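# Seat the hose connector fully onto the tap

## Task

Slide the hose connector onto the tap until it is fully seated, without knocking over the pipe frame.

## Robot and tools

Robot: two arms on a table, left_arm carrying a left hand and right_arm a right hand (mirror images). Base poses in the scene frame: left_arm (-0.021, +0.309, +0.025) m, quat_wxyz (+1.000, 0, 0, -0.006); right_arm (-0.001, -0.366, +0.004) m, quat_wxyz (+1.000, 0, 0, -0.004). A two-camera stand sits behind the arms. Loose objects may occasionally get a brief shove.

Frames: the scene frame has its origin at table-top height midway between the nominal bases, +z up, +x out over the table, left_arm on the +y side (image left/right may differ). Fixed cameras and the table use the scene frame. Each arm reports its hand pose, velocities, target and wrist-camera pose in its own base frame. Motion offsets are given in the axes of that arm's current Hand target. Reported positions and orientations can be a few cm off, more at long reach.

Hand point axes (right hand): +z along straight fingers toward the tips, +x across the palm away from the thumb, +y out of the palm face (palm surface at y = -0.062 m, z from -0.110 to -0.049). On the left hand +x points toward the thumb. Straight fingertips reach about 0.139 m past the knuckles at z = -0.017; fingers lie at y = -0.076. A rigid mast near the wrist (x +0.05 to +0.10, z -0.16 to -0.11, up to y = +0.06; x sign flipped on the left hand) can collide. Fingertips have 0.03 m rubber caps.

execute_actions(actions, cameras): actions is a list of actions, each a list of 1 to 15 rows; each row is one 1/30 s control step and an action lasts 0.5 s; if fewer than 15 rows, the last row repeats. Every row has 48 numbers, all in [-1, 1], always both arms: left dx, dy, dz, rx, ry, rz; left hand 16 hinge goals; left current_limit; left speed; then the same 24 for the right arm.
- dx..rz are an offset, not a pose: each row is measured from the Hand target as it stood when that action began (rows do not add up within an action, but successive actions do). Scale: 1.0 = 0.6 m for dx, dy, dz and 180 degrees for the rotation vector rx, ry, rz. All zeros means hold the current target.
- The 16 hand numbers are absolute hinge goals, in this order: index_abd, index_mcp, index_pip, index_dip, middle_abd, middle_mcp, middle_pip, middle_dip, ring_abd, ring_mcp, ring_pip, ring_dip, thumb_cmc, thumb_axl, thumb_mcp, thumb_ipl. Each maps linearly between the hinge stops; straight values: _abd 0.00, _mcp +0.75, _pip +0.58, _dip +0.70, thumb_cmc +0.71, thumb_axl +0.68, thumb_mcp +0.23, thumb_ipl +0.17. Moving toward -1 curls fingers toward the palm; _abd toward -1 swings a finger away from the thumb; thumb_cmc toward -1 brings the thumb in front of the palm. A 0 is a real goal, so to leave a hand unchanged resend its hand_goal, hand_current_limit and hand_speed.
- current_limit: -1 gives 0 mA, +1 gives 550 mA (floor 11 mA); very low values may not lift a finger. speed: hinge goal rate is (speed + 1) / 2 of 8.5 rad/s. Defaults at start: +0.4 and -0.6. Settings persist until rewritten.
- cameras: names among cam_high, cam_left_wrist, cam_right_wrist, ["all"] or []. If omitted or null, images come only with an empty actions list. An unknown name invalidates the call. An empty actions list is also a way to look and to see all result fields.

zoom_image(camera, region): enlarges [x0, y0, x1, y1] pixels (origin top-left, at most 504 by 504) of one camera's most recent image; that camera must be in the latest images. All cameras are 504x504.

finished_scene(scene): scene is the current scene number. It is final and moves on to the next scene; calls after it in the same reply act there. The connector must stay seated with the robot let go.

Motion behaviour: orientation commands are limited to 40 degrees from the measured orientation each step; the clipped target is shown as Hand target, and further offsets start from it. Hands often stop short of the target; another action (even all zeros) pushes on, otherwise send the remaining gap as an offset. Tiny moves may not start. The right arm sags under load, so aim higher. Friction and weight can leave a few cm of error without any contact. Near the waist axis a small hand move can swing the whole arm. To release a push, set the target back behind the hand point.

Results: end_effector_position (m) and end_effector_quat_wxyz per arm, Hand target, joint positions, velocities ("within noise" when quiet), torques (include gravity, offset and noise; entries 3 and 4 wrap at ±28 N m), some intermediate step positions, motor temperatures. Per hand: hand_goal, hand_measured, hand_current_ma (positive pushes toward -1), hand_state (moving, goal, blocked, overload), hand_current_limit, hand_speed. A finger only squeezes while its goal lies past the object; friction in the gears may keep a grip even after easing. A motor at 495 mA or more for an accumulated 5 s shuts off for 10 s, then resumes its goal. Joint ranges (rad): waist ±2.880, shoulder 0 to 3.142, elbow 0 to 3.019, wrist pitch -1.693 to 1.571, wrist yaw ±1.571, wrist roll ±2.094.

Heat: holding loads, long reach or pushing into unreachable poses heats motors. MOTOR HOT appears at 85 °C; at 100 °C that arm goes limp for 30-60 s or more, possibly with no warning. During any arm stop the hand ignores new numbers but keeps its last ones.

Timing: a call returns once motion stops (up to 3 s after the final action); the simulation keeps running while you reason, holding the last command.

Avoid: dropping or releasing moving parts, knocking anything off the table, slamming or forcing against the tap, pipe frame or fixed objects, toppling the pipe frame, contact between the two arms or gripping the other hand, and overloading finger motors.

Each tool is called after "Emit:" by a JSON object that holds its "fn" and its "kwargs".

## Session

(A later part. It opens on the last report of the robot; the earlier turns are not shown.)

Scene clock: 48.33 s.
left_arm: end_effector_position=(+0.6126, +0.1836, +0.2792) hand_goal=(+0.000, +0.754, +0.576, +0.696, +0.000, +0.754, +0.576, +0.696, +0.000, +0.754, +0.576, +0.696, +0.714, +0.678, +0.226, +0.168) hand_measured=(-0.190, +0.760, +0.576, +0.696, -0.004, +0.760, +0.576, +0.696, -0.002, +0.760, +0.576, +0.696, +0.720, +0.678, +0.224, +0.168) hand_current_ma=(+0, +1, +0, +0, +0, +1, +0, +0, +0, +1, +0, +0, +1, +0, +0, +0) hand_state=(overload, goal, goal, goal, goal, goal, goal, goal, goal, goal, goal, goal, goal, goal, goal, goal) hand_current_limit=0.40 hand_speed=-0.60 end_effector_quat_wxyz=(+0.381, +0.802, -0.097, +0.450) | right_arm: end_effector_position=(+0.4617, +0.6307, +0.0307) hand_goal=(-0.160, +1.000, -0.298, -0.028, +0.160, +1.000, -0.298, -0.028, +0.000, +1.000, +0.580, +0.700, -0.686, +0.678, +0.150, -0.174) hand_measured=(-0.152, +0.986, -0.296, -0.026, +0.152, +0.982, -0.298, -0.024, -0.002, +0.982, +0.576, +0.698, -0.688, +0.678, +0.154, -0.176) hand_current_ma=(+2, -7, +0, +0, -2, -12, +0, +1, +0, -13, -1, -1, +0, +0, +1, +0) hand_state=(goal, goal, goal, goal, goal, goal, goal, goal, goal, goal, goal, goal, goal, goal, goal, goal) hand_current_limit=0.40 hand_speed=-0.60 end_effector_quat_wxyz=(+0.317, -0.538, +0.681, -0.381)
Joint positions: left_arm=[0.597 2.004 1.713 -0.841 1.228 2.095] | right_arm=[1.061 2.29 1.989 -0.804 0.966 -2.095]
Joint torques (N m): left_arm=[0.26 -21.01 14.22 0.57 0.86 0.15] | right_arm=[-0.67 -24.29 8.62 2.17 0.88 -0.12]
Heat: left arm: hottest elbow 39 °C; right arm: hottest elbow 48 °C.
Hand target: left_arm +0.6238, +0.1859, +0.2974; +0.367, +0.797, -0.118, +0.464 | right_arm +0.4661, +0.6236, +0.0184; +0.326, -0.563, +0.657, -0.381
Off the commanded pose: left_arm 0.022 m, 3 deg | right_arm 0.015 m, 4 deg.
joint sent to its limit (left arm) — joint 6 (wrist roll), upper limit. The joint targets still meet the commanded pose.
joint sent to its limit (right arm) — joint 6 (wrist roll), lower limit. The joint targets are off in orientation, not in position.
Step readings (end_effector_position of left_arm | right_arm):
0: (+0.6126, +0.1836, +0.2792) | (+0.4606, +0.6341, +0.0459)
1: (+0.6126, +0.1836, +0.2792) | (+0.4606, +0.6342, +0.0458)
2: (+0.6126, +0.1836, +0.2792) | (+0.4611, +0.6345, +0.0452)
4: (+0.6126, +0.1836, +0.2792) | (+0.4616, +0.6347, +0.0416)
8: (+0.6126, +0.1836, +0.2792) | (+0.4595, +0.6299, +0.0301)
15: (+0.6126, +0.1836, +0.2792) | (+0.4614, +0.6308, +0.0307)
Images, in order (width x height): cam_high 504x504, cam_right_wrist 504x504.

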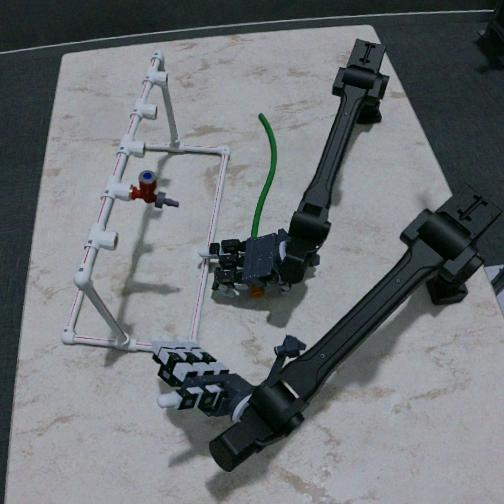

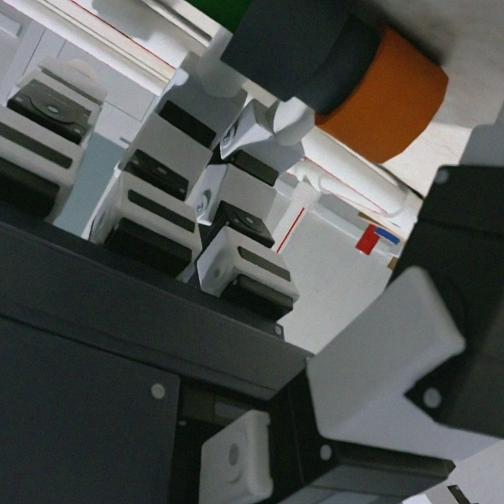

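Emit:
{"fn": "execute_actions", "kwargs": {"actions": [[[0,0,0,0,0,0, 0,0.754,0.576,0.696,0,0.754,0.576,0.696,0,0.754,0.576,0.696,0.714,0.678,0.226,0.168,0.4,-0.6, 0,0,0,0,0,0, -0.16,0.75,-0.299,-0.029, 0.16,0.75,-0.299,-0.029, 0,1,0.58,0.7, -0.686,0.678,0.05,-0.174,0.2,-0.75]],[[0,0,0,0,0,0, 0,0.754,0.576,0.696,0,0.754,0.576,0.696,0,0.754,0.576,0.696,0.714,0.678,0.226,0.168,0.4,-0.6, 0,0,0,0,0,0, -0.16,0.65,-0.299,-0.05, 0.16,0.63,-0.299,-0.05, 0,1,0.58,0.7, -0.686,0.678,-0.05,-0.2,0.2,-0.75]]], "cameras": ["cam_high","cam_right_wrist"]}}

Emit:
{"fn": "zoom_image", "kwargs": {"camera": "cam_high", "region": [200, 210, 320, 330]}}

Scene clock: 50.23 s.
left_arm: end_effector_position=(+0.6126, +0.1836, +0.2792) hand_goal=(+0.000, +0.754, +0.576, +0.696, +0.000, +0.754, +0.576, +0.696, +0.000, +0.754, +0.576, +0.696, +0.714, +0.678, +0.226, +0.168) hand_measured=(-0.190, +0.760, +0.576, +0.696, -0.004, +0.760, +0.576, +0.696, -0.002, +0.760, +0.576, +0.696, +0.720, +0.678, +0.224, +0.168) hand_current_ma=(+0, +1, +0, +0, +0, +1, +0, +0, +0, +1, +0, +0, +1, +0, +0, +0) hand_state=(overload, goal, goal, goal, goal, goal, goal, goal, goal, goal, goal, goal, goal, goal, goal, goal) hand_current_limit=0.40 hand_speed=-0.60 end_effector_quat_wxyz=(+0.381, +0.802, -0.097, +0.450) | right_arm: end_effector_position=(+0.4762, +0.6271, +0.0356) hand_goal=(-0.160, +0.650, -0.298, -0.050, +0.160, +0.630, -0.298, -0.050, +0.000, +1.000, +0.580, +0.700, -0.686, +0.678, -0.050, -0.200) hand_measured=(-0.154, +0.644, -0.296, -0.048, +0.162, +0.730, -0.282, -0.050, -0.002, +0.982, +0.576, +0.698, -0.688, +0.678, -0.044, -0.196) hand_current_ma=(+1, -2, +0, +0, +0, +233, +9, +0, +0, -13, -1, -1, +0, +0, +2, +2) hand_state=(goal, goal, goal, goal, goal, blocked, goal, goal, goal, goal, goal, goal, goal, goal, goal, goal) hand_current_limit=0.20 hand_speed=-0.75 end_effector_quat_wxyz=(+0.326, -0.524, +0.687, -0.384)
Joint positions: left_arm=[0.597 2.004 1.713 -0.841 1.228 2.095] | right_arm=[1.045 2.288 1.989 -0.778 0.977 -2.095]
Joint torques (N m): left_arm=[0.26 -21.01 14.2 0.57 0.86 0.15] | right_arm=[0.5 -24.35 8.66 1.22 0.31 -0.1]
Heat: left arm: hottest elbow 39 °C; right arm: hottest elbow 48 °C.
Hand target: left_arm +0.6238, +0.1859, +0.2974; +0.367, +0.797, -0.118, +0.464 | right_arm +0.4660, +0.6237, +0.0184; +0.326, -0.563, +0.657, -0.381
Off the commanded pose: left_arm 0.022 m, 3 deg | right_arm 0.020 m, 6 deg.
joint sent to its limit (left arm) — joint 6 (wrist roll), upper limit. The joint targets still meet the commanded pose.
joint sent to its limit (right arm) — joint 6 (wrist roll), lower limit. The joint targets are off in orientation, not in position.
Step readings (end_effector_position of left_arm | right_arm):
0: (+0.6126, +0.1836, +0.2792) | (+0.4617, +0.6307, +0.0307)
1: (+0.6126, +0.1836, +0.2792) | (+0.4617, +0.6307, +0.0307)
2: (+0.6126, +0.1836, +0.2792) | (+0.4617, +0.6307, +0.0307)
4: (+0.6126, +0.1836, +0.2792) | (+0.4619, +0.6306, +0.0309)
8: (+0.6126, +0.1836, +0.2792) | (+0.4646, +0.6321, +0.0328)
15: (+0.6126, +0.1836, +0.2792) | (+0.4732, +0.6293, +0.0347)
16: (+0.6126, +0.1836, +0.2792) | (+0.4732, +0.6293, +0.0348)
17: (+0.6126, +0.1836, +0.2792) | (+0.4732, +0.6293, +0.0348)
19: (+0.6126, +0.1836, +0.2792) | (+0.4739, +0.6288, +0.0349)
23: (+0.6126, +0.1836, +0.2792) | (+0.4757, +0.6274, +0.0353)
30: (+0.6126, +0.1836, +0.2792) | (+0.4762, +0.6271, +0.0356)
Images, in order (width x height): cam_high 504x504, cam_right_wrist 504x504.

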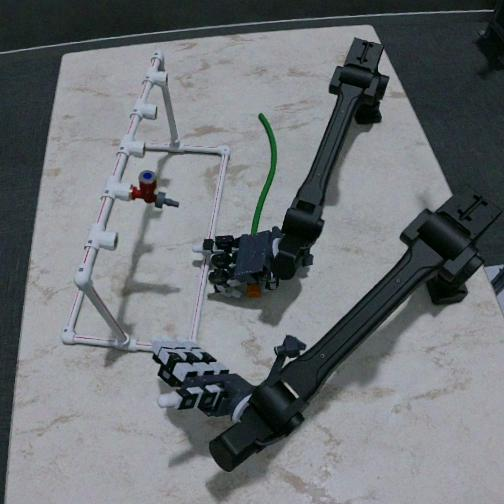

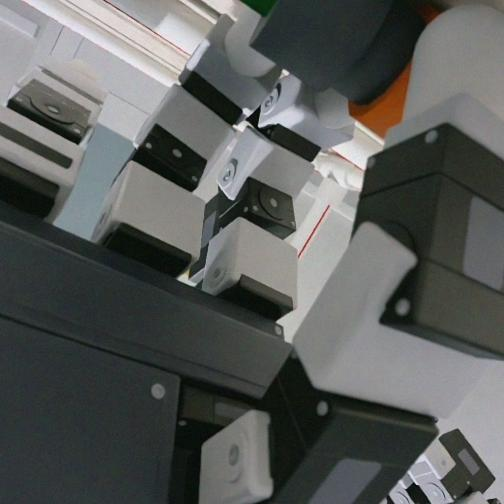

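Scaled by 4.200 from the camera's 504x504 image, which has a finer 720x720 frame.

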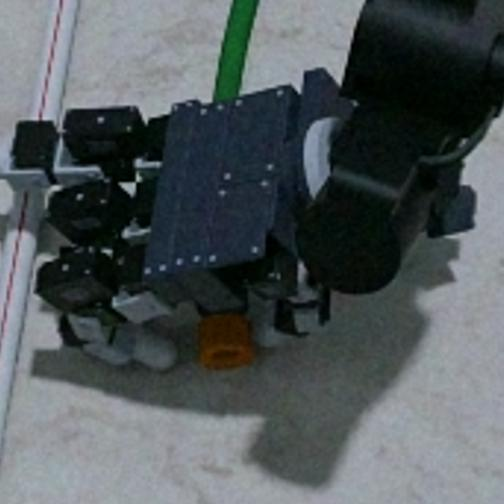

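Emit:
{"fn": "execute_actions", "kwargs": {"actions": [[[0,0,0,0,0,0, 0,0.754,0.576,0.696,0,0.754,0.576,0.696,0,0.754,0.576,0.696,0.714,0.678,0.226,0.168,0.4,-0.6, 0,0,0,0,0,0, -0.16,0.55,-0.299,-0.05, 0.16,0.6,-0.299,-0.05, 0,1,0.58,0.7, -0.686,0.678,-0.15,-0.22,0.2,-0.75]],[[0,0,0,0,0,0, 0,0.754,0.576,0.696,0,0.754,0.576,0.696,0,0.754,0.576,0.696,0.714,0.678,0.226,0.168,0.4,-0.6, 0,0,0,0,0,0, -0.16,0.46,-0.36,-0.09, 0.16,0.5,-0.36,-0.09, 0,1,0.58,0.7, -0.686,0.678,-0.24,-0.26,0.3,-0.75]]], "cameras": ["cam_high","cam_right_wrist"]}}

Emit:
{"fn": "zoom_image", "kwargs": {"camera": "cam_high", "region": [200, 210, 320, 330]}}

Scene clock: 52.17 s.
left_arm: end_effector_position=(+0.6126, +0.1836, +0.2792) hand_goal=(+0.000, +0.754, +0.576, +0.696, +0.000, +0.754, +0.576, +0.696, +0.000, +0.754, +0.576, +0.696, +0.714, +0.678, +0.226, +0.168) hand_measured=(-0.190, +0.760, +0.576, +0.696, -0.004, +0.760, +0.576, +0.696, -0.002, +0.760, +0.576, +0.696, +0.720, +0.678, +0.224, +0.168) hand_current_ma=(+0, +1, +0, +0, +0, +1, +0, +0, +0, +1, +0, +0, +1, +0, +0, +0) hand_state=(overload, goal, goal, goal, goal, goal, goal, goal, goal, goal, goal, goal, goal, goal, goal, goal) hand_current_limit=0.40 hand_speed=-0.60 end_effector_quat_wxyz=(+0.381, +0.802, -0.097, +0.450) | right_arm: end_effector_position=(+0.4763, +0.6271, +0.0353) hand_goal=(-0.160, +0.460, -0.360, -0.090, +0.160, +0.500, -0.360, -0.090, +0.000, +1.000, +0.580, +0.700, -0.686, +0.678, -0.240, -0.260) hand_measured=(-0.154, +0.578, -0.292, -0.072, +0.158, +0.638, -0.304, -0.076, -0.002, +0.982, +0.576, +0.698, -0.688, +0.678, -0.096, -0.214) hand_current_ma=(+1, +302, +105, +11, +0, +358, +76, +8, +0, -12, -1, -1, +0, +0, +357, +92) hand_state=(goal, blocked, blocked, goal, goal, blocked, blocked, goal, goal, goal, goal, goal, goal, goal, blocked, blocked) hand_current_limit=0.30 hand_speed=-0.75 end_effector_quat_wxyz=(+0.326, -0.524, +0.688, -0.383)
Joint positions: left_arm=[0.597 2.004 1.713 -0.841 1.228 2.095] | right_arm=[1.044 2.288 1.989 -0.778 0.974 -2.095]
Joint torques (N m): left_arm=[0.26 -21.01 14.22 0.57 0.86 0.15] | right_arm=[0.67 -24.41 8.62 1.21 0.42 -0.1]
Heat: left arm: hottest shoulder 39 °C; right arm: hottest elbow 48 °C.
Hand target: left_arm +0.6238, +0.1859, +0.2974; +0.367, +0.797, -0.118, +0.464 | right_arm +0.4660, +0.6237, +0.0184; +0.326, -0.563, +0.657, -0.381
Off the commanded pose: left_arm 0.022 m, 3 deg | right_arm 0.020 m, 6 deg.
joint sent to its limit (left arm) — joint 6 (wrist roll), upper limit. The joint targets still meet the commanded pose.
joint sent to its limit (right arm) — joint 6 (wrist roll), lower limit. The joint targets are off in orientation, not in position.
Step readings (end_effector_position of left_arm | right_arm):
0: (+0.6126, +0.1836, +0.2792) | (+0.4762, +0.6271, +0.0356)
1: (+0.6126, +0.1836, +0.2792) | (+0.4762, +0.6271, +0.0356)
2: (+0.6126, +0.1836, +0.2792) | (+0.4762, +0.6271, +0.0356)
4: (+0.6126, +0.1836, +0.2792) | (+0.4766, +0.6268, +0.0356)
8: (+0.6126, +0.1836, +0.2792) | (+0.4768, +0.6266, +0.0356)
15: (+0.6126, +0.1836, +0.2792) | (+0.4768, +0.6266, +0.0356)
16: (+0.6126, +0.1836, +0.2792) | (+0.4768, +0.6266, +0.0356)
17: (+0.6126, +0.1836, +0.2792) | (+0.4767, +0.6267, +0.0356)
19: (+0.6126, +0.1836, +0.2792) | (+0.4765, +0.6269, +0.0354)
23: (+0.6126, +0.1836, +0.2792) | (+0.4763, +0.6271, +0.0353)
30: (+0.6126, +0.1836, +0.2792) | (+0.4763, +0.6271, +0.0353)
Images, in order (width x height): cam_high 504x504, cam_right_wrist 504x504.

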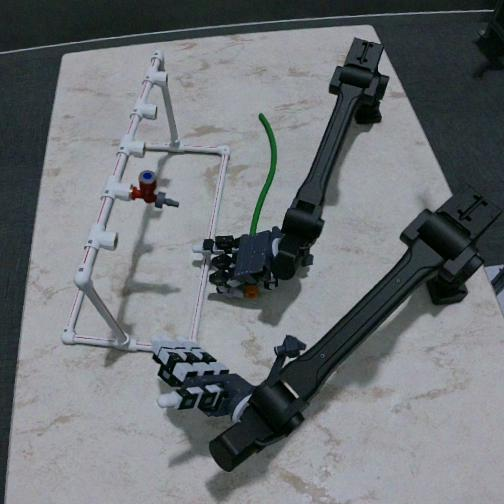

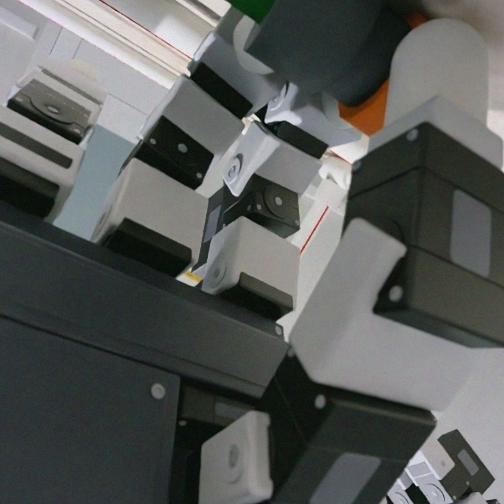

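Scaled by 4.200 from the camera's 504x504 image, which has a finer 720x720 frame.

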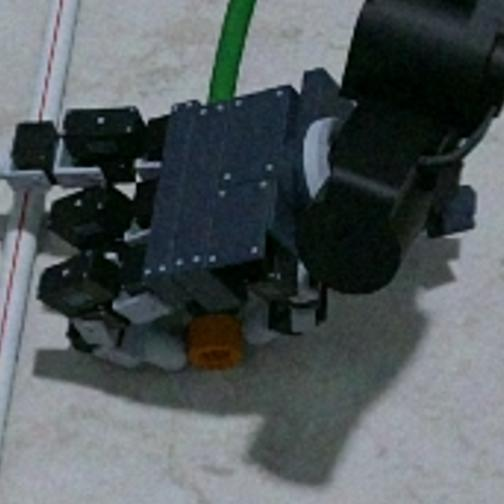

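Emit:
{"fn": "execute_actions", "kwargs": {"actions": [[[0,0,0,0,0,0, 0,0.754,0.576,0.696,0,0.754,0.576,0.696,0,0.754,0.576,0.696,0.714,0.678,0.226,0.168,0.4,-0.6, 0,-0.03,-0.02,0,0,0, -0.16,0.46,-0.36,-0.09, 0.16,0.44,-0.36,-0.09, 0,1,0.58,0.7, -0.686,0.678,-0.24,-0.26,0.5,-0.6]],[[0,0,0,0,0,0, 0,0.754,0.576,0.696,0,0.754,0.576,0.696,0,0.754,0.576,0.696,0.714,0.678,0.226,0.168,0.4,-0.6, 0.03,-0.101,-0.058,0,0,0, -0.16,0.46,-0.36,-0.09, 0.16,0.44,-0.36,-0.09, 0,1,0.58,0.7, -0.686,0.678,-0.24,-0.26,0.5,-0.6]],[[0,0,0,0,0,0, 0,0.754,0.576,0.696,0,0.754,0.576,0.696,0,0.754,0.576,0.696,0.714,0.678,0.226,0.168,0.4,-0.6, 0.03,-0.101,-0.058,0,0,0, -0.16,0.46,-0.36,-0.09, 0.16,0.44,-0.36,-0.09, 0,1,0.58,0.7, -0.686,0.678,-0.24,-0.26,0.5,-0.6]]], "cameras": ["all"]}}

Emit:
{"fn": "zoom_image", "kwargs": {"camera": "cam_high", "region": [200, 200, 320, 320]}}

Scene clock: 54.90 s.
left_arm: end_effector_position=(+0.6126, +0.1836, +0.2792) hand_goal=(+0.000, +0.754, +0.576, +0.696, +0.000, +0.754, +0.576, +0.696, +0.000, +0.754, +0.576, +0.696, +0.714, +0.678, +0.226, +0.168) hand_measured=(-0.190, +0.760, +0.576, +0.696, -0.004, +0.760, +0.576, +0.696, -0.002, +0.760, +0.576, +0.696, +0.720, +0.678, +0.224, +0.168) hand_current_ma=(+0, +1, +0, +0, +0, +1, +0, +0, +0, +1, +0, +0, +1, +0, +0, +0) hand_state=(overload, goal, goal, goal, goal, goal, goal, goal, goal, goal, goal, goal, goal, goal, goal, goal) hand_current_limit=0.40 hand_speed=-0.60 end_effector_quat_wxyz=(+0.381, +0.802, -0.097, +0.450) | right_arm: end_effector_position=(+0.4484, +0.5831, +0.1465) hand_goal=(-0.160, +0.460, -0.360, -0.090, +0.160, +0.440, -0.360, -0.090, +0.000, +1.000, +0.580, +0.700, -0.686, +0.678, -0.240, -0.260) hand_measured=(-0.154, +0.556, -0.304, -0.088, +0.158, +0.596, -0.300, -0.058, -0.002, +0.982, +0.576, +0.698, -0.682, +0.682, -0.078, -0.208) hand_current_ma=(+1, +217, +76, +0, +0, +413, +87, +29, +0, -12, -1, -1, +1, +1, +413, +112) hand_state=(goal, blocked, blocked, goal, goal, blocked, blocked, blocked, goal, goal, goal, goal, goal, goal, blocked, blocked) hand_current_limit=0.50 hand_speed=-0.60 end_effector_quat_wxyz=(+0.291, -0.546, +0.681, -0.392)
Joint positions: left_arm=[0.597 2.004 1.713 -0.841 1.228 2.095] | right_arm=[1.044 2.108 1.997 -1.049 0.963 -2.096]
Joint torques (N m): left_arm=[0.21 -21.01 14.22 0.57 0.87 0.15] | right_arm=[-0.62 -24.59 14.45 0.9 1.03 -0.11]
Heat: left arm: hottest shoulder 39 °C; right arm: hottest elbow 48 °C.
Hand target: left_arm +0.6238, +0.1859, +0.2974; +0.367, +0.797, -0.118, +0.464 | right_arm +0.4590, +0.5885, +0.1800; +0.326, -0.563, +0.657, -0.381
Off the commanded pose: left_arm 0.022 m, 3 deg | right_arm 0.036 m, 5 deg.
joint sent to its limit (left arm) — joint 6 (wrist roll), upper limit. The joint targets still meet the commanded pose.
joint sent to its limit (right arm) — joint 6 (wrist roll), lower limit. The joint targets are off in orientation, not in position.
Step readings (end_effector_position of left_arm | right_arm):
0: (+0.6126, +0.1836, +0.2792) | (+0.4763, +0.6271, +0.0353)
1: (+0.6126, +0.1836, +0.2792) | (+0.4763, +0.6271, +0.0356)
2: (+0.6126, +0.1836, +0.2792) | (+0.4762, +0.6269, +0.0355)
4: (+0.6126, +0.1836, +0.2792) | (+0.4753, +0.6261, +0.0359)
8: (+0.6126, +0.1836, +0.2792) | (+0.4737, +0.6239, +0.0359)
15: (+0.6126, +0.1836, +0.2792) | (+0.4728, +0.6230, +0.0360)
16: (+0.6126, +0.1836, +0.2792) | (+0.4726, +0.6227, +0.0361)
17: (+0.6126, +0.1836, +0.2792) | (+0.4714, +0.6213, +0.0371)
19: (+0.6126, +0.1836, +0.2792) | (+0.4669, +0.6150, +0.0401)
23: (+0.6126, +0.1836, +0.2792) | (+0.4626, +0.6078, +0.0578)
30: (+0.6126, +0.1836, +0.2792) | (+0.4617, +0.6061, +0.0926)
31: (+0.6126, +0.1836, +0.2792) | (+0.4614, +0.6057, +0.0944)
32: (+0.6126, +0.1836, +0.2792) | (+0.4603, +0.6038, +0.0958)
34: (+0.6126, +0.1836, +0.2792) | (+0.4561, +0.5966, +0.0989)
38: (+0.6126, +0.1836, +0.2792) | (+0.4506, +0.5872, +0.1147)
45: (+0.6126, +0.1836, +0.2792) | (+0.4484, +0.5831, +0.1446)

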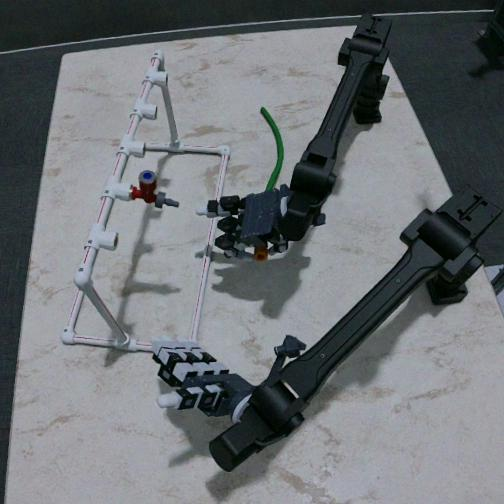

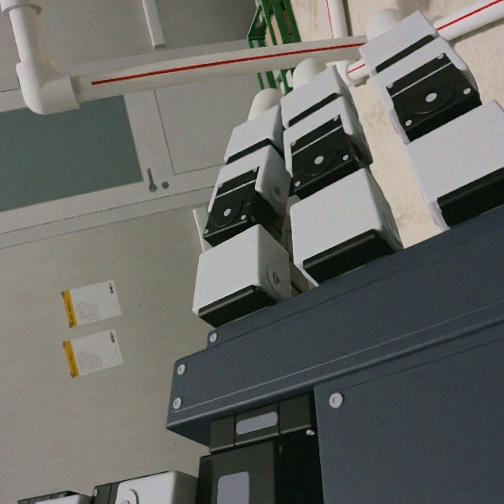

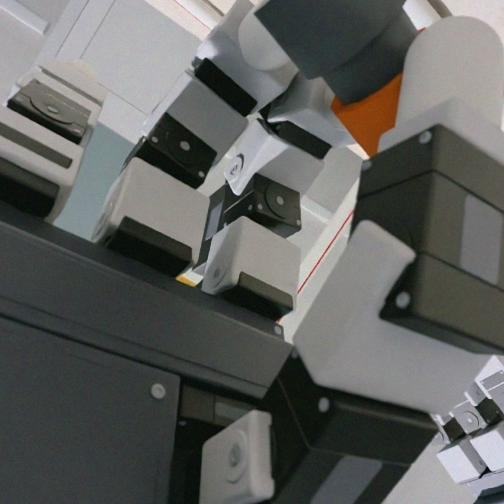

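Scaled by 4.200 from the camera's 504x504 image, which has a finer 720x720 frame.

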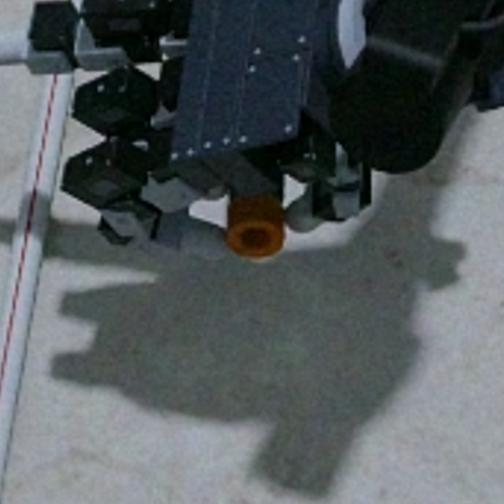

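Emit:
{"fn": "execute_actions", "kwargs": {"actions": [[[0,0,0,0,0,0, 0,0.754,0.576,0.696,0,0.754,0.576,0.696,0,0.754,0.576,0.696,0.714,0.678,0.226,0.168,0.4,-0.6, 0.08,-0.06,-0.055,0,0,0, -0.16,0.46,-0.36,-0.09, 0.16,0.44,-0.36,-0.09, 0,1,0.58,0.7, -0.686,0.678,-0.24,-0.26,0.5,-0.6]],[[0,0,0,0,0,0, 0,0.754,0.576,0.696,0,0.754,0.576,0.696,0,0.754,0.576,0.696,0.714,0.678,0.226,0.168,0.4,-0.6, 0.08,-0.06,-0.055,0,0,0, -0.16,0.46,-0.36,-0.09, 0.16,0.44,-0.36,-0.09, 0,1,0.58,0.7, -0.686,0.678,-0.24,-0.26,0.5,-0.6]],[[0,0,0,0,0,0, 0,0.754,0.576,0.696,0,0.754,0.576,0.696,0,0.754,0.576,0.696,0.714,0.678,0.226,0.168,0.4,-0.6, 0.05,-0.03,-0.035,-0.0517,-0.0146,0.0637, -0.16,0.46,-0.36,-0.09, 0.16,0.44,-0.36,-0.09, 0,0.75,0.58,0.7, -0.686,0.678,-0.24,-0.26,0.5,-0.6]]], "cameras": ["cam_high","cam_right_wrist"]}}

Scene clock: 58.43 s.
left_arm: end_effector_position=(+0.6126, +0.1836, +0.2792) hand_goal=(+0.000, +0.754, +0.576, +0.696, +0.000, +0.754, +0.576, +0.696, +0.000, +0.754, +0.576, +0.696, +0.714, +0.678, +0.226, +0.168) hand_measured=(-0.190, +0.760, +0.576, +0.696, -0.004, +0.760, +0.576, +0.696, -0.002, +0.760, +0.576, +0.696, +0.720, +0.678, +0.224, +0.168) hand_current_ma=(+0, +1, +0, +0, +0, +1, +0, +0, +0, +1, +0, +0, +1, +0, +0, +0) hand_state=(overload, goal, goal, goal, goal, goal, goal, goal, goal, goal, goal, goal, goal, goal, goal, goal) hand_current_limit=0.40 hand_speed=-0.60 end_effector_quat_wxyz=(+0.381, +0.802, -0.097, +0.450) | right_arm: end_effector_position=(+0.4083, +0.4649, +0.2940) hand_goal=(-0.160, +0.460, -0.360, -0.090, +0.160, +0.440, -0.360, -0.090, +0.000, +0.750, +0.580, +0.700, -0.686, +0.678, -0.240, -0.260) hand_measured=(-0.154, +0.474, -0.336, -0.084, +0.158, +0.546, -0.310, -0.090, -0.002, +0.744, +0.576, +0.698, -0.676, +0.686, -0.078, -0.208) hand_current_ma=(+1, +8, +18, +2, +0, +256, +63, +0, +0, -2, -1, +0, +4, +3, +413, +112) hand_state=(goal, goal, blocked, goal, goal, blocked, blocked, goal, goal, goal, goal, goal, goal, goal, blocked, blocked) hand_current_limit=0.50 hand_speed=-0.60 end_effector_quat_wxyz=(+0.318, -0.531, +0.732, -0.285)
Joint positions: left_arm=[0.597 2.004 1.713 -0.841 1.228 2.095] | right_arm=[0.935 1.649 1.715 -1.084 0.728 -2.105]
Joint torques (N m): left_arm=[0.26 -21.01 14.2 0.57 0.86 0.15] | right_arm=[0.15 -17.85 10.67 2.7 0.53 0.03]
Heat: left arm: hottest elbow 40 °C; right arm: hottest elbow 48 °C.
Hand target: left_arm +0.6238, +0.1859, +0.2974; +0.367, +0.797, -0.118, +0.464 | right_arm +0.4091, +0.4691, +0.3014; +0.331, -0.528, +0.731, -0.279
Off the commanded pose: left_arm 0.022 m, 3 deg | right_arm 0.009 m, 2 deg.
joint sent to its limit (left arm) — joint 6 (wrist roll), upper limit. The joint targets still meet the commanded pose.
joint sent to its limit (right arm) — joint 6 (wrist roll), lower limit. The joint targets still meet the commanded pose.
Step readings (end_effector_position of left_arm | right_arm):
0: (+0.6126, +0.1836, +0.2792) | (+0.4484, +0.5831, +0.1465)
1: (+0.6126, +0.1836, +0.2792) | (+0.4483, +0.5830, +0.1465)
2: (+0.6126, +0.1836, +0.2792) | (+0.4481, +0.5821, +0.1476)
4: (+0.6126, +0.1836, +0.2792) | (+0.4459, +0.5761, +0.1518)
8: (+0.6126, +0.1836, +0.2792) | (+0.4392, +0.5610, +0.1768)
15: (+0.6126, +0.1836, +0.2792) | (+0.4379, +0.5511, +0.2270)
16: (+0.6126, +0.1836, +0.2792) | (+0.4384, +0.5499, +0.2295)
17: (+0.6126, +0.1836, +0.2792) | (+0.4383, +0.5472, +0.2307)
19: (+0.6126, +0.1836, +0.2792) | (+0.4342, +0.5361, +0.2306)
23: (+0.6126, +0.1836, +0.2792) | (+0.4255, +0.5157, +0.2394)
30: (+0.6126, +0.1836, +0.2792) | (+0.4209, +0.5069, +0.2683)
31: (+0.6126, +0.1836, +0.2792) | (+0.4202, +0.5067, +0.2690)
32: (+0.6126, +0.1836, +0.2792) | (+0.4171, +0.5065, +0.2675)
34: (+0.6126, +0.1836, +0.2792) | (+0.4047, +0.5018, +0.2620)
38: (+0.6126, +0.1836, +0.2792) | (+0.3983, +0.4810, +0.2662)
45: (+0.6126, +0.1836, +0.2792) | (+0.4102, +0.4657, +0.2979)
Images, in order (width x height): cam_high 504x504, cam_right_wrist 504x504.

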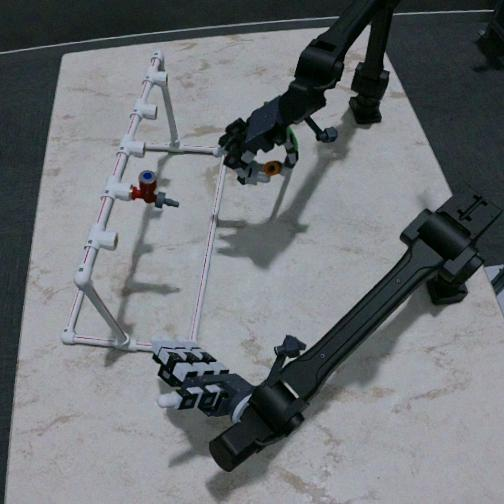

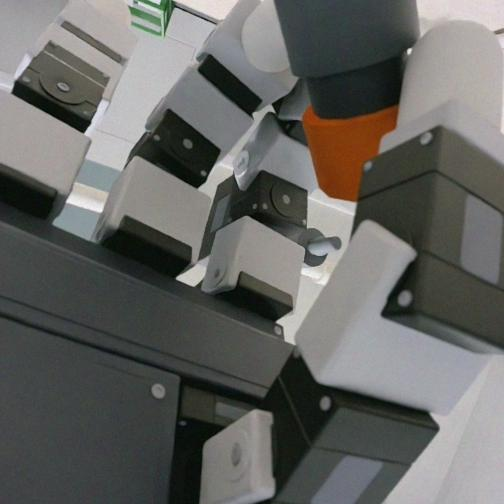

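Emit:
{"fn": "execute_actions", "kwargs": {"actions": [[[0,0,0,0,0,0, 0,0.754,0.576,0.696,0,0.754,0.576,0.696,0,0.754,0.576,0.696,0.714,0.678,0.226,0.168,0.4,-0.6, 0,0,0,-0.0517,-0.0146,0.0637, -0.16,0.46,-0.36,-0.09, 0.16,0.44,-0.36,-0.09, 0,0.6,0.2,0.5, -0.686,0.678,-0.24,-0.26,0.5,-0.6]],[[0,0,0,0,0,0, 0,0.754,0.576,0.696,0,0.754,0.576,0.696,0,0.754,0.576,0.696,0.714,0.678,0.226,0.168,0.4,-0.6, 0,0,0,-0.0517,-0.0146,0.0637, -0.16,0.43,-0.4,-0.09, 0.16,0.44,-0.4,-0.09, 0,0.5,0,0.3, -0.686,0.678,-0.24,-0.26,0.5,-0.6]]], "cameras": ["cam_high","cam_right_wrist"]}}

Emit:
{"fn": "zoom_image", "kwargs": {"camera": "cam_high", "region": [210, 110, 330, 230]}}

Scene clock: 60.40 s.
left_arm: end_effector_position=(+0.6126, +0.1836, +0.2792) hand_goal=(+0.000, +0.754, +0.576, +0.696, +0.000, +0.754, +0.576, +0.696, +0.000, +0.754, +0.576, +0.696, +0.714, +0.678, +0.226, +0.168) hand_measured=(-0.190, +0.760, +0.576, +0.696, -0.004, +0.760, +0.576, +0.696, -0.002, +0.760, +0.576, +0.696, +0.720, +0.678, +0.224, +0.168) hand_current_ma=(+0, +1, +0, +0, +0, +1, +0, +0, +0, +1, +0, +0, +1, +0, +0, +0) hand_state=(overload, goal, goal, goal, goal, goal, goal, goal, goal, goal, goal, goal, goal, goal, goal, goal) hand_current_limit=0.40 hand_speed=-0.60 end_effector_quat_wxyz=(+0.381, +0.802, -0.097, +0.450) | right_arm: end_effector_position=(+0.4071, +0.4678, +0.2823) hand_goal=(-0.160, +0.430, -0.400, -0.090, +0.160, +0.440, -0.400, -0.090, +0.000, +0.500, +0.000, +0.300, -0.686, +0.678, -0.240, -0.260) hand_measured=(-0.158, +0.434, -0.392, -0.086, +0.158, +0.444, -0.394, -0.090, -0.002, +0.502, +0.004, +0.304, -0.688, +0.678, -0.238, -0.258) hand_current_ma=(+0, +1, +3, +1, +0, +1, +2, +0, +0, +0, +1, +1, -1, +0, +0, +1) hand_state=(goal, goal, goal, goal, goal, goal, goal, goal, goal, goal, goal, goal, goal, goal, goal, goal) hand_current_limit=0.50 hand_speed=-0.60 end_effector_quat_wxyz=(+0.301, -0.445, +0.840, -0.073)
Joint positions: left_arm=[0.597 2.004 1.713 -0.841 1.228 2.095] | right_arm=[0.808 1.59 1.592 -1.019 0.318 -1.828]
Joint torques (N m): left_arm=[0.26 -20.95 14.2 0.57 0.86 0.15] | right_arm=[0.21 -18.96 10.7 2.82 0.14 0.27]
Heat: left arm: hottest elbow 40 °C; right arm: hottest elbow 49 °C.
Hand target: left_arm +0.6238, +0.1859, +0.2974; +0.367, +0.797, -0.118, +0.464 | right_arm +0.4091, +0.4690, +0.3014; +0.323, -0.431, +0.840, -0.063
Off the commanded pose: left_arm 0.022 m, 3 deg | right_arm 0.019 m, 3 deg.
joint sent to its limit (left arm) — joint 6 (wrist roll), upper limit. The joint targets still meet the commanded pose.
Step readings (end_effector_position of left_arm | right_arm):
0: (+0.6126, +0.1836, +0.2792) | (+0.4082, +0.4649, +0.2939)
1: (+0.6126, +0.1836, +0.2792) | (+0.4074, +0.4658, +0.2937)
2: (+0.6126, +0.1836, +0.2792) | (+0.4038, +0.4696, +0.2925)
4: (+0.6126, +0.1836, +0.2792) | (+0.3979, +0.4744, +0.2890)
8: (+0.6126, +0.1836, +0.2792) | (+0.3977, +0.4707, +0.2797)
15: (+0.6126, +0.1836, +0.2792) | (+0.4077, +0.4655, +0.2785)
16: (+0.6126, +0.1836, +0.2792) | (+0.4069, +0.4665, +0.2792)
17: (+0.6126, +0.1836, +0.2792) | (+0.4036, +0.4698, +0.2803)
19: (+0.6126, +0.1836, +0.2792) | (+0.3988, +0.4725, +0.2816)
23: (+0.6126, +0.1836, +0.2792) | (+0.3957, +0.4716, +0.2825)
30: (+0.6126, +0.1836, +0.2792) | (+0.4070, +0.4672, +0.2836)
Images, in order (width x height): cam_high 504x504, cam_right_wrist 504x504.

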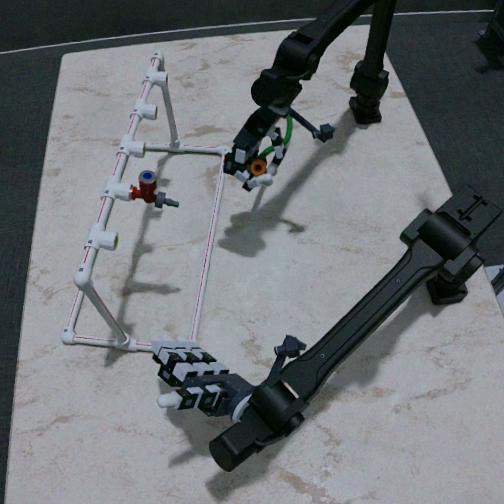

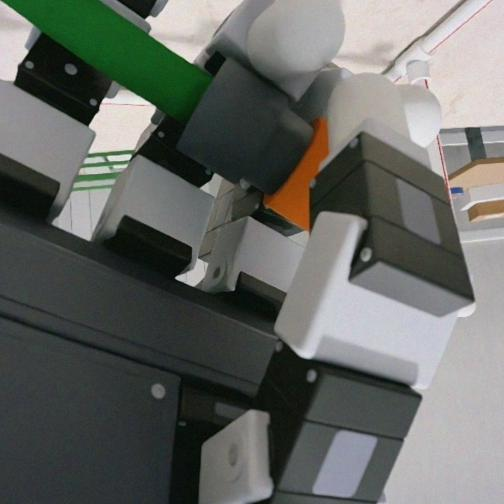

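Scaled by 4.200 from the camera's 504x504 image, which has a finer 720x720 frame.

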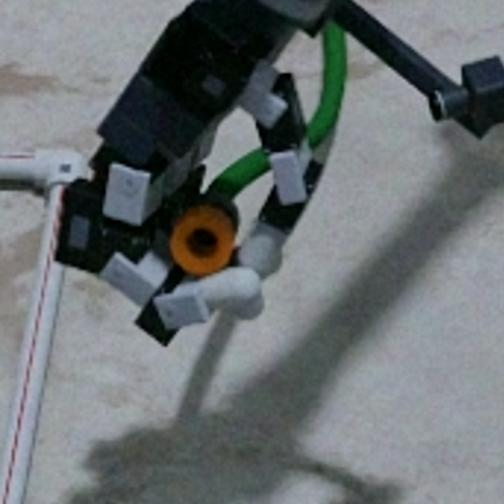

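Emit:
{"fn": "execute_actions", "kwargs": {"actions": [[[0,0,0,0,0,0, 0,0.754,0.576,0.696,0,0.754,0.576,0.696,0,0.754,0.576,0.696,0.714,0.678,0.226,0.168,0.4,-0.6, 0,0,0,-0.0517,-0.0146,0.0637, -0.16,0.41,-0.6,0, 0.16,0.41,-0.6,0, 0,0.41,-0.5,0.1, -0.686,0.678,-0.24,-0.26,0.2,-0.7]],[[0,0,0,0,0,0, 0,0.754,0.576,0.696,0,0.754,0.576,0.696,0,0.754,0.576,0.696,0.714,0.678,0.226,0.168,0.4,-0.6, 0,0,0,-0.0517,-0.0146,0.0637, -0.16,0.38,-0.75,0.05, 0.16,0.38,-0.75,0.05, 0,0.38,-0.75,0, -0.686,0.678,-0.24,-0.26,0.2,-0.7]]], "cameras": ["cam_high","cam_right_wrist"]}}

Emit:
{"fn": "zoom_image", "kwargs": {"camera": "cam_high", "region": [210, 110, 330, 230]}}

Scene clock: 63.10 s.
left_arm: end_effector_position=(+0.6126, +0.1836, +0.2792) hand_goal=(+0.000, +0.754, +0.576, +0.696, +0.000, +0.754, +0.576, +0.696, +0.000, +0.754, +0.576, +0.696, +0.714, +0.678, +0.226, +0.168) hand_measured=(-0.190, +0.760, +0.576, +0.696, -0.004, +0.760, +0.576, +0.696, -0.002, +0.760, +0.576, +0.696, +0.720, +0.678, +0.224, +0.168) hand_current_ma=(+0, +1, +0, +0, +0, +1, +0, +0, +0, +1, +0, +0, +1, +0, +0, +0) hand_state=(overload, goal, goal, goal, goal, goal, goal, goal, goal, goal, goal, goal, goal, goal, goal, goal) hand_current_limit=0.40 hand_speed=-0.60 end_effector_quat_wxyz=(+0.381, +0.802, -0.097, +0.450) | right_arm: end_effector_position=(+0.4052, +0.4686, +0.2810) hand_goal=(-0.160, +0.380, -0.750, +0.050, +0.160, +0.380, -0.750, +0.050, +0.000, +0.380, -0.750, +0.000, -0.686, +0.678, -0.240, -0.260) hand_measured=(-0.158, +0.394, -0.714, +0.052, +0.158, +0.382, -0.726, +0.054, -0.002, +0.402, -0.744, +0.002, -0.692, +0.672, -0.238, -0.258) hand_current_ma=(+0, +8, +37, +0, +0, +1, +18, +1, +0, +19, +2, +0, -2, -2, +0, +0) hand_state=(goal, goal, blocked, goal, goal, goal, blocked, goal, goal, blocked, goal, goal, goal, goal, goal, goal) hand_current_limit=0.20 hand_speed=-0.70 end_effector_quat_wxyz=(+0.275, -0.323, +0.894, +0.143)
Joint positions: left_arm=[0.597 2.004 1.713 -0.841 1.228 2.095] | right_arm=[0.702 1.523 1.391 -0.812 -0.074 -1.54]
Joint torques (N m): left_arm=[0.26 -21.01 14.2 0.57 0.86 0.15] | right_arm=[-0.32 -17.61 10.65 3.07 -0.46 0.48]
Heat: left arm: hottest elbow 40 °C; right arm: hottest elbow 49 °C.
Hand target: left_arm +0.6238, +0.1859, +0.2974; +0.367, +0.797, -0.118, +0.464 | right_arm +0.4091, +0.4689, +0.3014; +0.293, -0.305, +0.892, +0.157
Off the commanded pose: left_arm 0.022 m, 3 deg | right_arm 0.021 m, 3 deg.
joint sent to its limit (left arm) — joint 6 (wrist roll), upper limit. The joint targets still meet the commanded pose.
Step readings (end_effector_position of left_arm | right_arm):
0: (+0.6126, +0.1836, +0.2792) | (+0.4072, +0.4678, +0.2824)
1: (+0.6126, +0.1836, +0.2792) | (+0.4059, +0.4689, +0.2824)
2: (+0.6126, +0.1836, +0.2792) | (+0.4028, +0.4721, +0.2834)
4: (+0.6126, +0.1836, +0.2792) | (+0.3966, +0.4755, +0.2840)
8: (+0.6126, +0.1836, +0.2792) | (+0.3964, +0.4711, +0.2808)
15: (+0.6126, +0.1836, +0.2792) | (+0.4064, +0.4679, +0.2813)
16: (+0.6126, +0.1836, +0.2792) | (+0.4055, +0.4688, +0.2817)
17: (+0.6126, +0.1836, +0.2792) | (+0.4026, +0.4714, +0.2835)
19: (+0.6126, +0.1836, +0.2792) | (+0.3979, +0.4726, +0.2854)
23: (+0.6126, +0.1836, +0.2792) | (+0.3955, +0.4701, +0.2809)
30: (+0.6126, +0.1836, +0.2792) | (+0.4040, +0.4682, +0.2776)
Images, in order (width x height): cam_high 504x504, cam_right_wrist 504x504.

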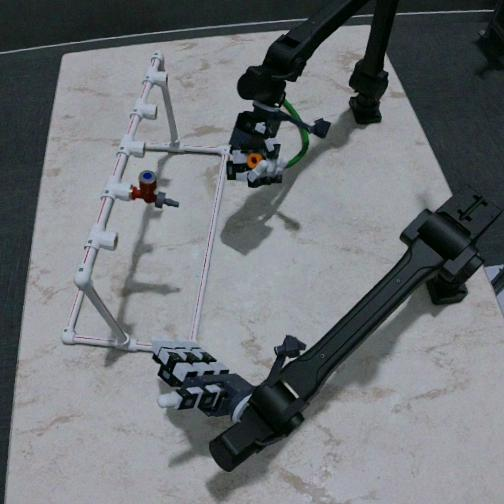

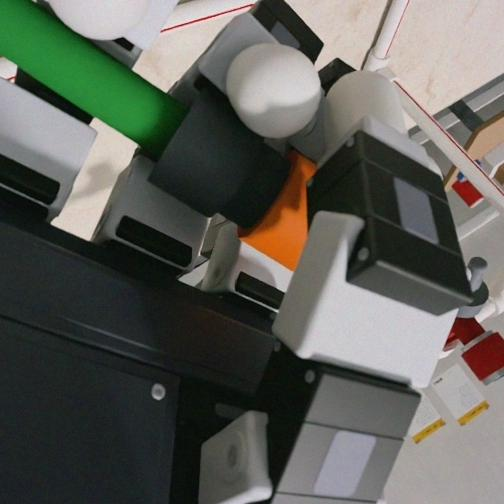

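Scaled by 4.200 from the camera's 504x504 image, which has a finer 720x720 frame.

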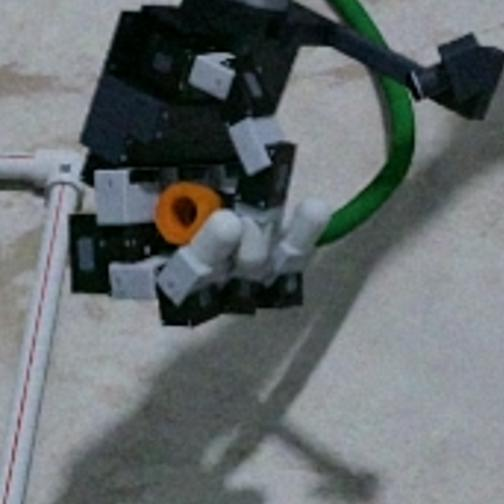

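Emit:
{"fn": "execute_actions", "kwargs": {"actions": [[[0,0,0,0,0,0, 0,0.754,0.576,0.696,0,0.754,0.576,0.696,0,0.754,0.576,0.696,0.714,0.678,0.226,0.168,0.4,-0.6, 0,0,0,-0.0517,-0.0146,0.0637, -0.16,0.3,-0.9,0, 0.16,0.3,-0.9,0, 0,0.25,-0.9,0, -0.686,0.678,-0.24,-0.26,0.25,-0.7]],[[0,0,0,0,0,0, 0,0.754,0.576,0.696,0,0.754,0.576,0.696,0,0.754,0.576,0.696,0.714,0.678,0.226,0.168,0.4,-0.6, 0,0,0,-0.0517,-0.0146,0.0637, -0.16,0.2,-1,0, 0.16,0.1,-1,-0.1, 0,0.1,-1,-0.15, -0.686,0.678,-0.2,-0.26,0.3,-0.7]]], "cameras": ["cam_high","cam_right_wrist"]}}

Emit:
{"fn": "zoom_image", "kwargs": {"camera": "cam_high", "region": [210, 110, 330, 230]}}

Scene clock: 65.13 s.
left_arm: end_effector_position=(+0.6126, +0.1836, +0.2792) hand_goal=(+0.000, +0.754, +0.576, +0.696, +0.000, +0.754, +0.576, +0.696, +0.000, +0.754, +0.576, +0.696, +0.714, +0.678, +0.226, +0.168) hand_measured=(-0.190, +0.760, +0.576, +0.696, -0.004, +0.760, +0.576, +0.696, -0.002, +0.760, +0.576, +0.696, +0.720, +0.678, +0.224, +0.168) hand_current_ma=(+0, +1, +0, +0, +0, +1, +0, +0, +0, +1, +0, +0, +1, +0, +0, +0) hand_state=(overload, goal, goal, goal, goal, goal, goal, goal, goal, goal, goal, goal, goal, goal, goal, goal) hand_current_limit=0.40 hand_speed=-0.60 end_effector_quat_wxyz=(+0.381, +0.802, -0.097, +0.450) | right_arm: end_effector_position=(+0.4052, +0.4705, +0.2802) hand_goal=(-0.160, +0.200, -1.000, +0.000, +0.160, +0.100, -1.000, -0.100, +0.000, +0.100, -1.000, -0.150, -0.686, +0.678, -0.200, -0.260) hand_measured=(-0.158, +0.186, -0.838, +0.032, +0.154, +0.206, -0.822, +0.012, -0.006, +0.094, -0.964, -0.124, -0.694, +0.672, -0.208, -0.258) hand_current_ma=(+0, -7, +358, +30, -2, +251, +357, +251, -1, -2, +38, +22, -3, -2, -4, +0) hand_state=(goal, goal, blocked, blocked, goal, blocked, blocked, blocked, goal, goal, blocked, blocked, goal, goal, goal, goal) hand_current_limit=0.30 hand_speed=-0.70 end_effector_quat_wxyz=(+0.228, -0.173, +0.891, +0.352)
Joint positions: left_arm=[0.597 2.004 1.713 -0.841 1.228 2.095] | right_arm=[0.65 1.493 1.153 -0.44 -0.402 -1.136]
Joint torques (N m): left_arm=[0.21 -21.01 14.2 0.55 0.86 0.15] | right_arm=[-0.32 -16.56 10.5 3.36 -0.51 0.53]
Heat: left arm: hottest elbow 40 °C; right arm: hottest elbow 49 °C.
Hand target: left_arm +0.6238, +0.1859, +0.2974; +0.367, +0.797, -0.118, +0.464 | right_arm +0.4091, +0.4690, +0.3014; +0.244, -0.158, +0.884, +0.367
Off the commanded pose: left_arm 0.022 m, 3 deg | right_arm 0.022 m, 3 deg.
joint sent to its limit (left arm) — joint 6 (wrist roll), upper limit. The joint targets still meet the commanded pose.
Step readings (end_effector_position of left_arm | right_arm):
0: (+0.6126, +0.1836, +0.2792) | (+0.4053, +0.4686, +0.2811)
1: (+0.6126, +0.1836, +0.2792) | (+0.4044, +0.4692, +0.2812)
2: (+0.6126, +0.1836, +0.2792) | (+0.4021, +0.4712, +0.2834)
4: (+0.6126, +0.1836, +0.2792) | (+0.3982, +0.4721, +0.2860)
8: (+0.6126, +0.1836, +0.2792) | (+0.3962, +0.4702, +0.2813)
15: (+0.6126, +0.1836, +0.2792) | (+0.4015, +0.4701, +0.2766)
16: (+0.6126, +0.1836, +0.2792) | (+0.4019, +0.4705, +0.2774)
17: (+0.6126, +0.1836, +0.2792) | (+0.4005, +0.4717, +0.2804)
19: (+0.6126, +0.1836, +0.2792) | (+0.3977, +0.4722, +0.2846)
23: (+0.6126, +0.1836, +0.2792) | (+0.3970, +0.4701, +0.2819)
30: (+0.6126, +0.1836, +0.2792) | (+0.4018, +0.4699, +0.2777)
Images, in order (width x height): cam_high 504x504, cam_right_wrist 504x504.

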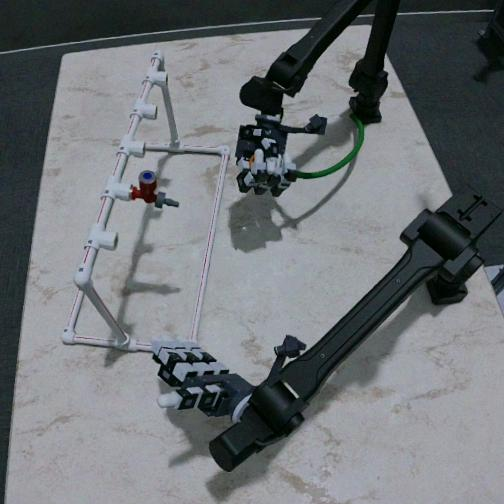

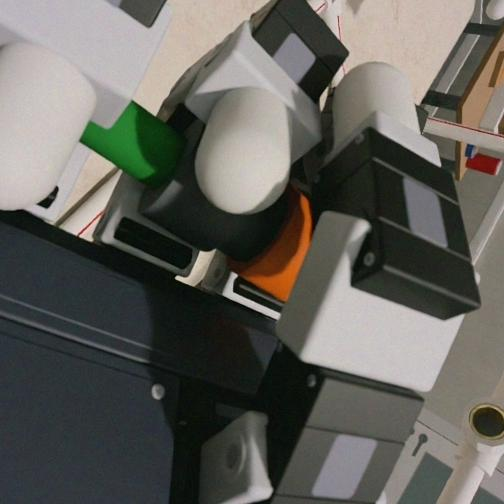

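Scaled by 4.200 from the camera's 504x504 image, which has a finer 720x720 frame.

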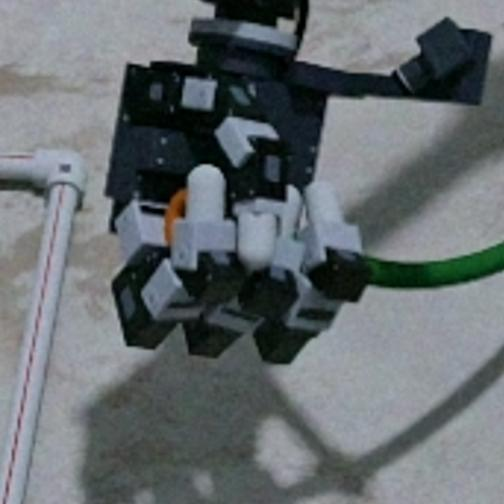

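Emit:
{"fn": "execute_actions", "kwargs": {"actions": [[[0,0,0,0,0,0, 0,0.754,0.576,0.696,0,0.754,0.576,0.696,0,0.754,0.576,0.696,0.714,0.678,0.226,0.168,0.4,-0.6, 0,0,0,-0.0517,-0.0146,0.0637, -0.16,0.2,-1,0, 0.16,0,-1,-0.2, 0,0.05,-1,-0.25, -0.65,0.678,0.2,-0.4,0.5,-0.7]],[[0,0,0,0,0,0, 0,0.754,0.576,0.696,0,0.754,0.576,0.696,0,0.754,0.576,0.696,0.714,0.678,0.226,0.168,0.4,-0.6, 0,0,0,-0.0517,-0.0146,0.0637, -0.16,0.2,-1,0, 0.16,0,-1,-0.2, 0,0.05,-1,-0.25, -0.6,0.678,0.7,-0.6,0.5,-0.6]],[[0,0,0,0,0,0, 0,0.754,0.576,0.696,0,0.754,0.576,0.696,0,0.754,0.576,0.696,0.714,0.678,0.226,0.168,0.4,-0.6, 0,0,0,0,0,0, -0.16,0.55,-0.2,0.4, 0.16,0,-1,-0.2, 0,0.05,-1,-0.25, -0.6,0.678,0.7,-0.6,0.5,-0.6]]], "cameras": ["cam_high","cam_right_wrist"]}}

Emit:
{"fn": "zoom_image", "kwargs": {"camera": "cam_high", "region": [210, 110, 330, 230]}}

Scene clock: 67.80 s.
left_arm: end_effector_position=(+0.6126, +0.1836, +0.2792) hand_goal=(+0.000, +0.754, +0.576, +0.696, +0.000, +0.754, +0.576, +0.696, +0.000, +0.754, +0.576, +0.696, +0.714, +0.678, +0.226, +0.168) hand_measured=(-0.190, +0.760, +0.576, +0.696, -0.004, +0.760, +0.576, +0.696, -0.002, +0.760, +0.576, +0.696, +0.720, +0.678, +0.224, +0.168) hand_current_ma=(+0, +1, +0, +0, +0, +1, +0, +0, +0, +1, +0, +0, +1, +0, +0, +0) hand_state=(overload, goal, goal, goal, goal, goal, goal, goal, goal, goal, goal, goal, goal, goal, goal, goal) hand_current_limit=0.40 hand_speed=-0.60 end_effector_quat_wxyz=(+0.381, +0.802, -0.097, +0.450) | right_arm: end_effector_position=(+0.4077, +0.4648, +0.3038) hand_goal=(-0.160, +0.550, -0.200, +0.400, +0.160, +0.000, -1.000, -0.200, +0.000, +0.050, -1.000, -0.250, -0.600, +0.678, +0.700, -0.600) hand_measured=(-0.160, +0.556, -0.200, +0.398, +0.160, +0.126, -0.822, -0.002, +0.014, +0.008, -0.948, -0.212, -0.606, +0.676, +0.698, -0.598) hand_current_ma=(+0, +2, +0, +0, +0, +346, +412, +413, +5, -53, +70, +42, -2, +0, +0, +0) hand_state=(goal, goal, goal, goal, goal, blocked, blocked, blocked, goal, blocked, blocked, blocked, goal, goal, goal, goal) hand_current_limit=0.50 hand_speed=-0.60 end_effector_quat_wxyz=(+0.183, -0.006, +0.818, +0.546)
Joint positions: left_arm=[0.597 2.004 1.713 -0.841 1.228 2.095] | right_arm=[0.67 1.492 0.928 0.157 -0.547 -0.552]
Joint torques (N m): left_arm=[0.21 -21.01 14.2 0.57 0.86 0.15] | right_arm=[0.26 -11.99 9.83 3.77 -0.28 0.37]
Heat: left arm: hottest elbow 41 °C; right arm: hottest elbow 49 °C.
Hand target: left_arm +0.6238, +0.1859, +0.2974; +0.367, +0.797, -0.118, +0.464 | right_arm +0.4092, +0.4689, +0.3014; +0.178, +0.000, +0.815, +0.552
Off the commanded pose: left_arm 0.022 m, 3 deg | right_arm 0.005 m, 1 deg.
joint sent to its limit (left arm) — joint 6 (wrist roll), upper limit. The joint targets still meet the commanded pose.
Step readings (end_effector_position of left_arm | right_arm):
0: (+0.6126, +0.1836, +0.2792) | (+0.4052, +0.4705, +0.2802)
1: (+0.6126, +0.1836, +0.2792) | (+0.4048, +0.4708, +0.2806)
2: (+0.6126, +0.1836, +0.2792) | (+0.4025, +0.4720, +0.2830)
4: (+0.6126, +0.1836, +0.2792) | (+0.3983, +0.4728, +0.2863)
8: (+0.6126, +0.1836, +0.2792) | (+0.3970, +0.4707, +0.2821)
15: (+0.6126, +0.1836, +0.2792) | (+0.4024, +0.4688, +0.2827)
16: (+0.6126, +0.1836, +0.2792) | (+0.4031, +0.4689, +0.2841)
17: (+0.6126, +0.1836, +0.2792) | (+0.4024, +0.4691, +0.2869)
19: (+0.6126, +0.1836, +0.2792) | (+0.4006, +0.4685, +0.2922)
23: (+0.6126, +0.1836, +0.2792) | (+0.4017, +0.4643, +0.2935)
30: (+0.6126, +0.1836, +0.2792) | (+0.4046, +0.4637, +0.3005)
31: (+0.6126, +0.1836, +0.2792) | (+0.4051, +0.4638, +0.3017)
32: (+0.6126, +0.1836, +0.2792) | (+0.4054, +0.4639, +0.3024)
34: (+0.6126, +0.1836, +0.2792) | (+0.4057, +0.4641, +0.3033)
38: (+0.6126, +0.1836, +0.2792) | (+0.4069, +0.4639, +0.3031)
45: (+0.6126, +0.1836, +0.2792) | (+0.4073, +0.4649, +0.3036)
Images, in order (width x height): cam_high 504x504, cam_right_wrist 504x504.

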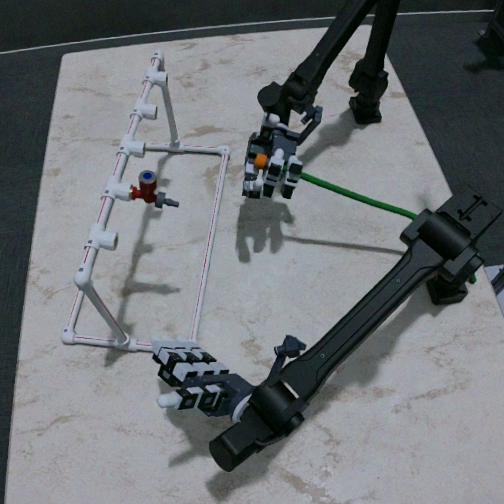

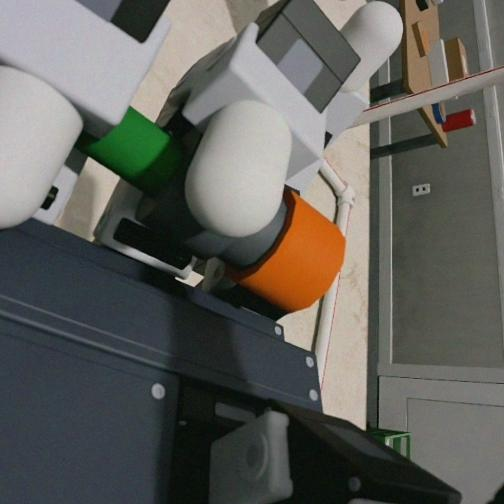

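Scaled by 4.200 from the camera's 504x504 image, which has a finer 720x720 frame.

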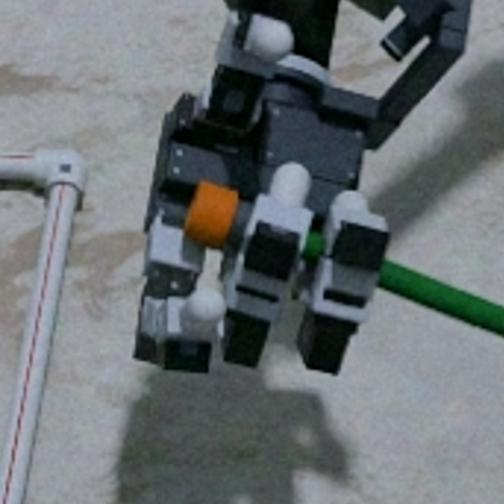

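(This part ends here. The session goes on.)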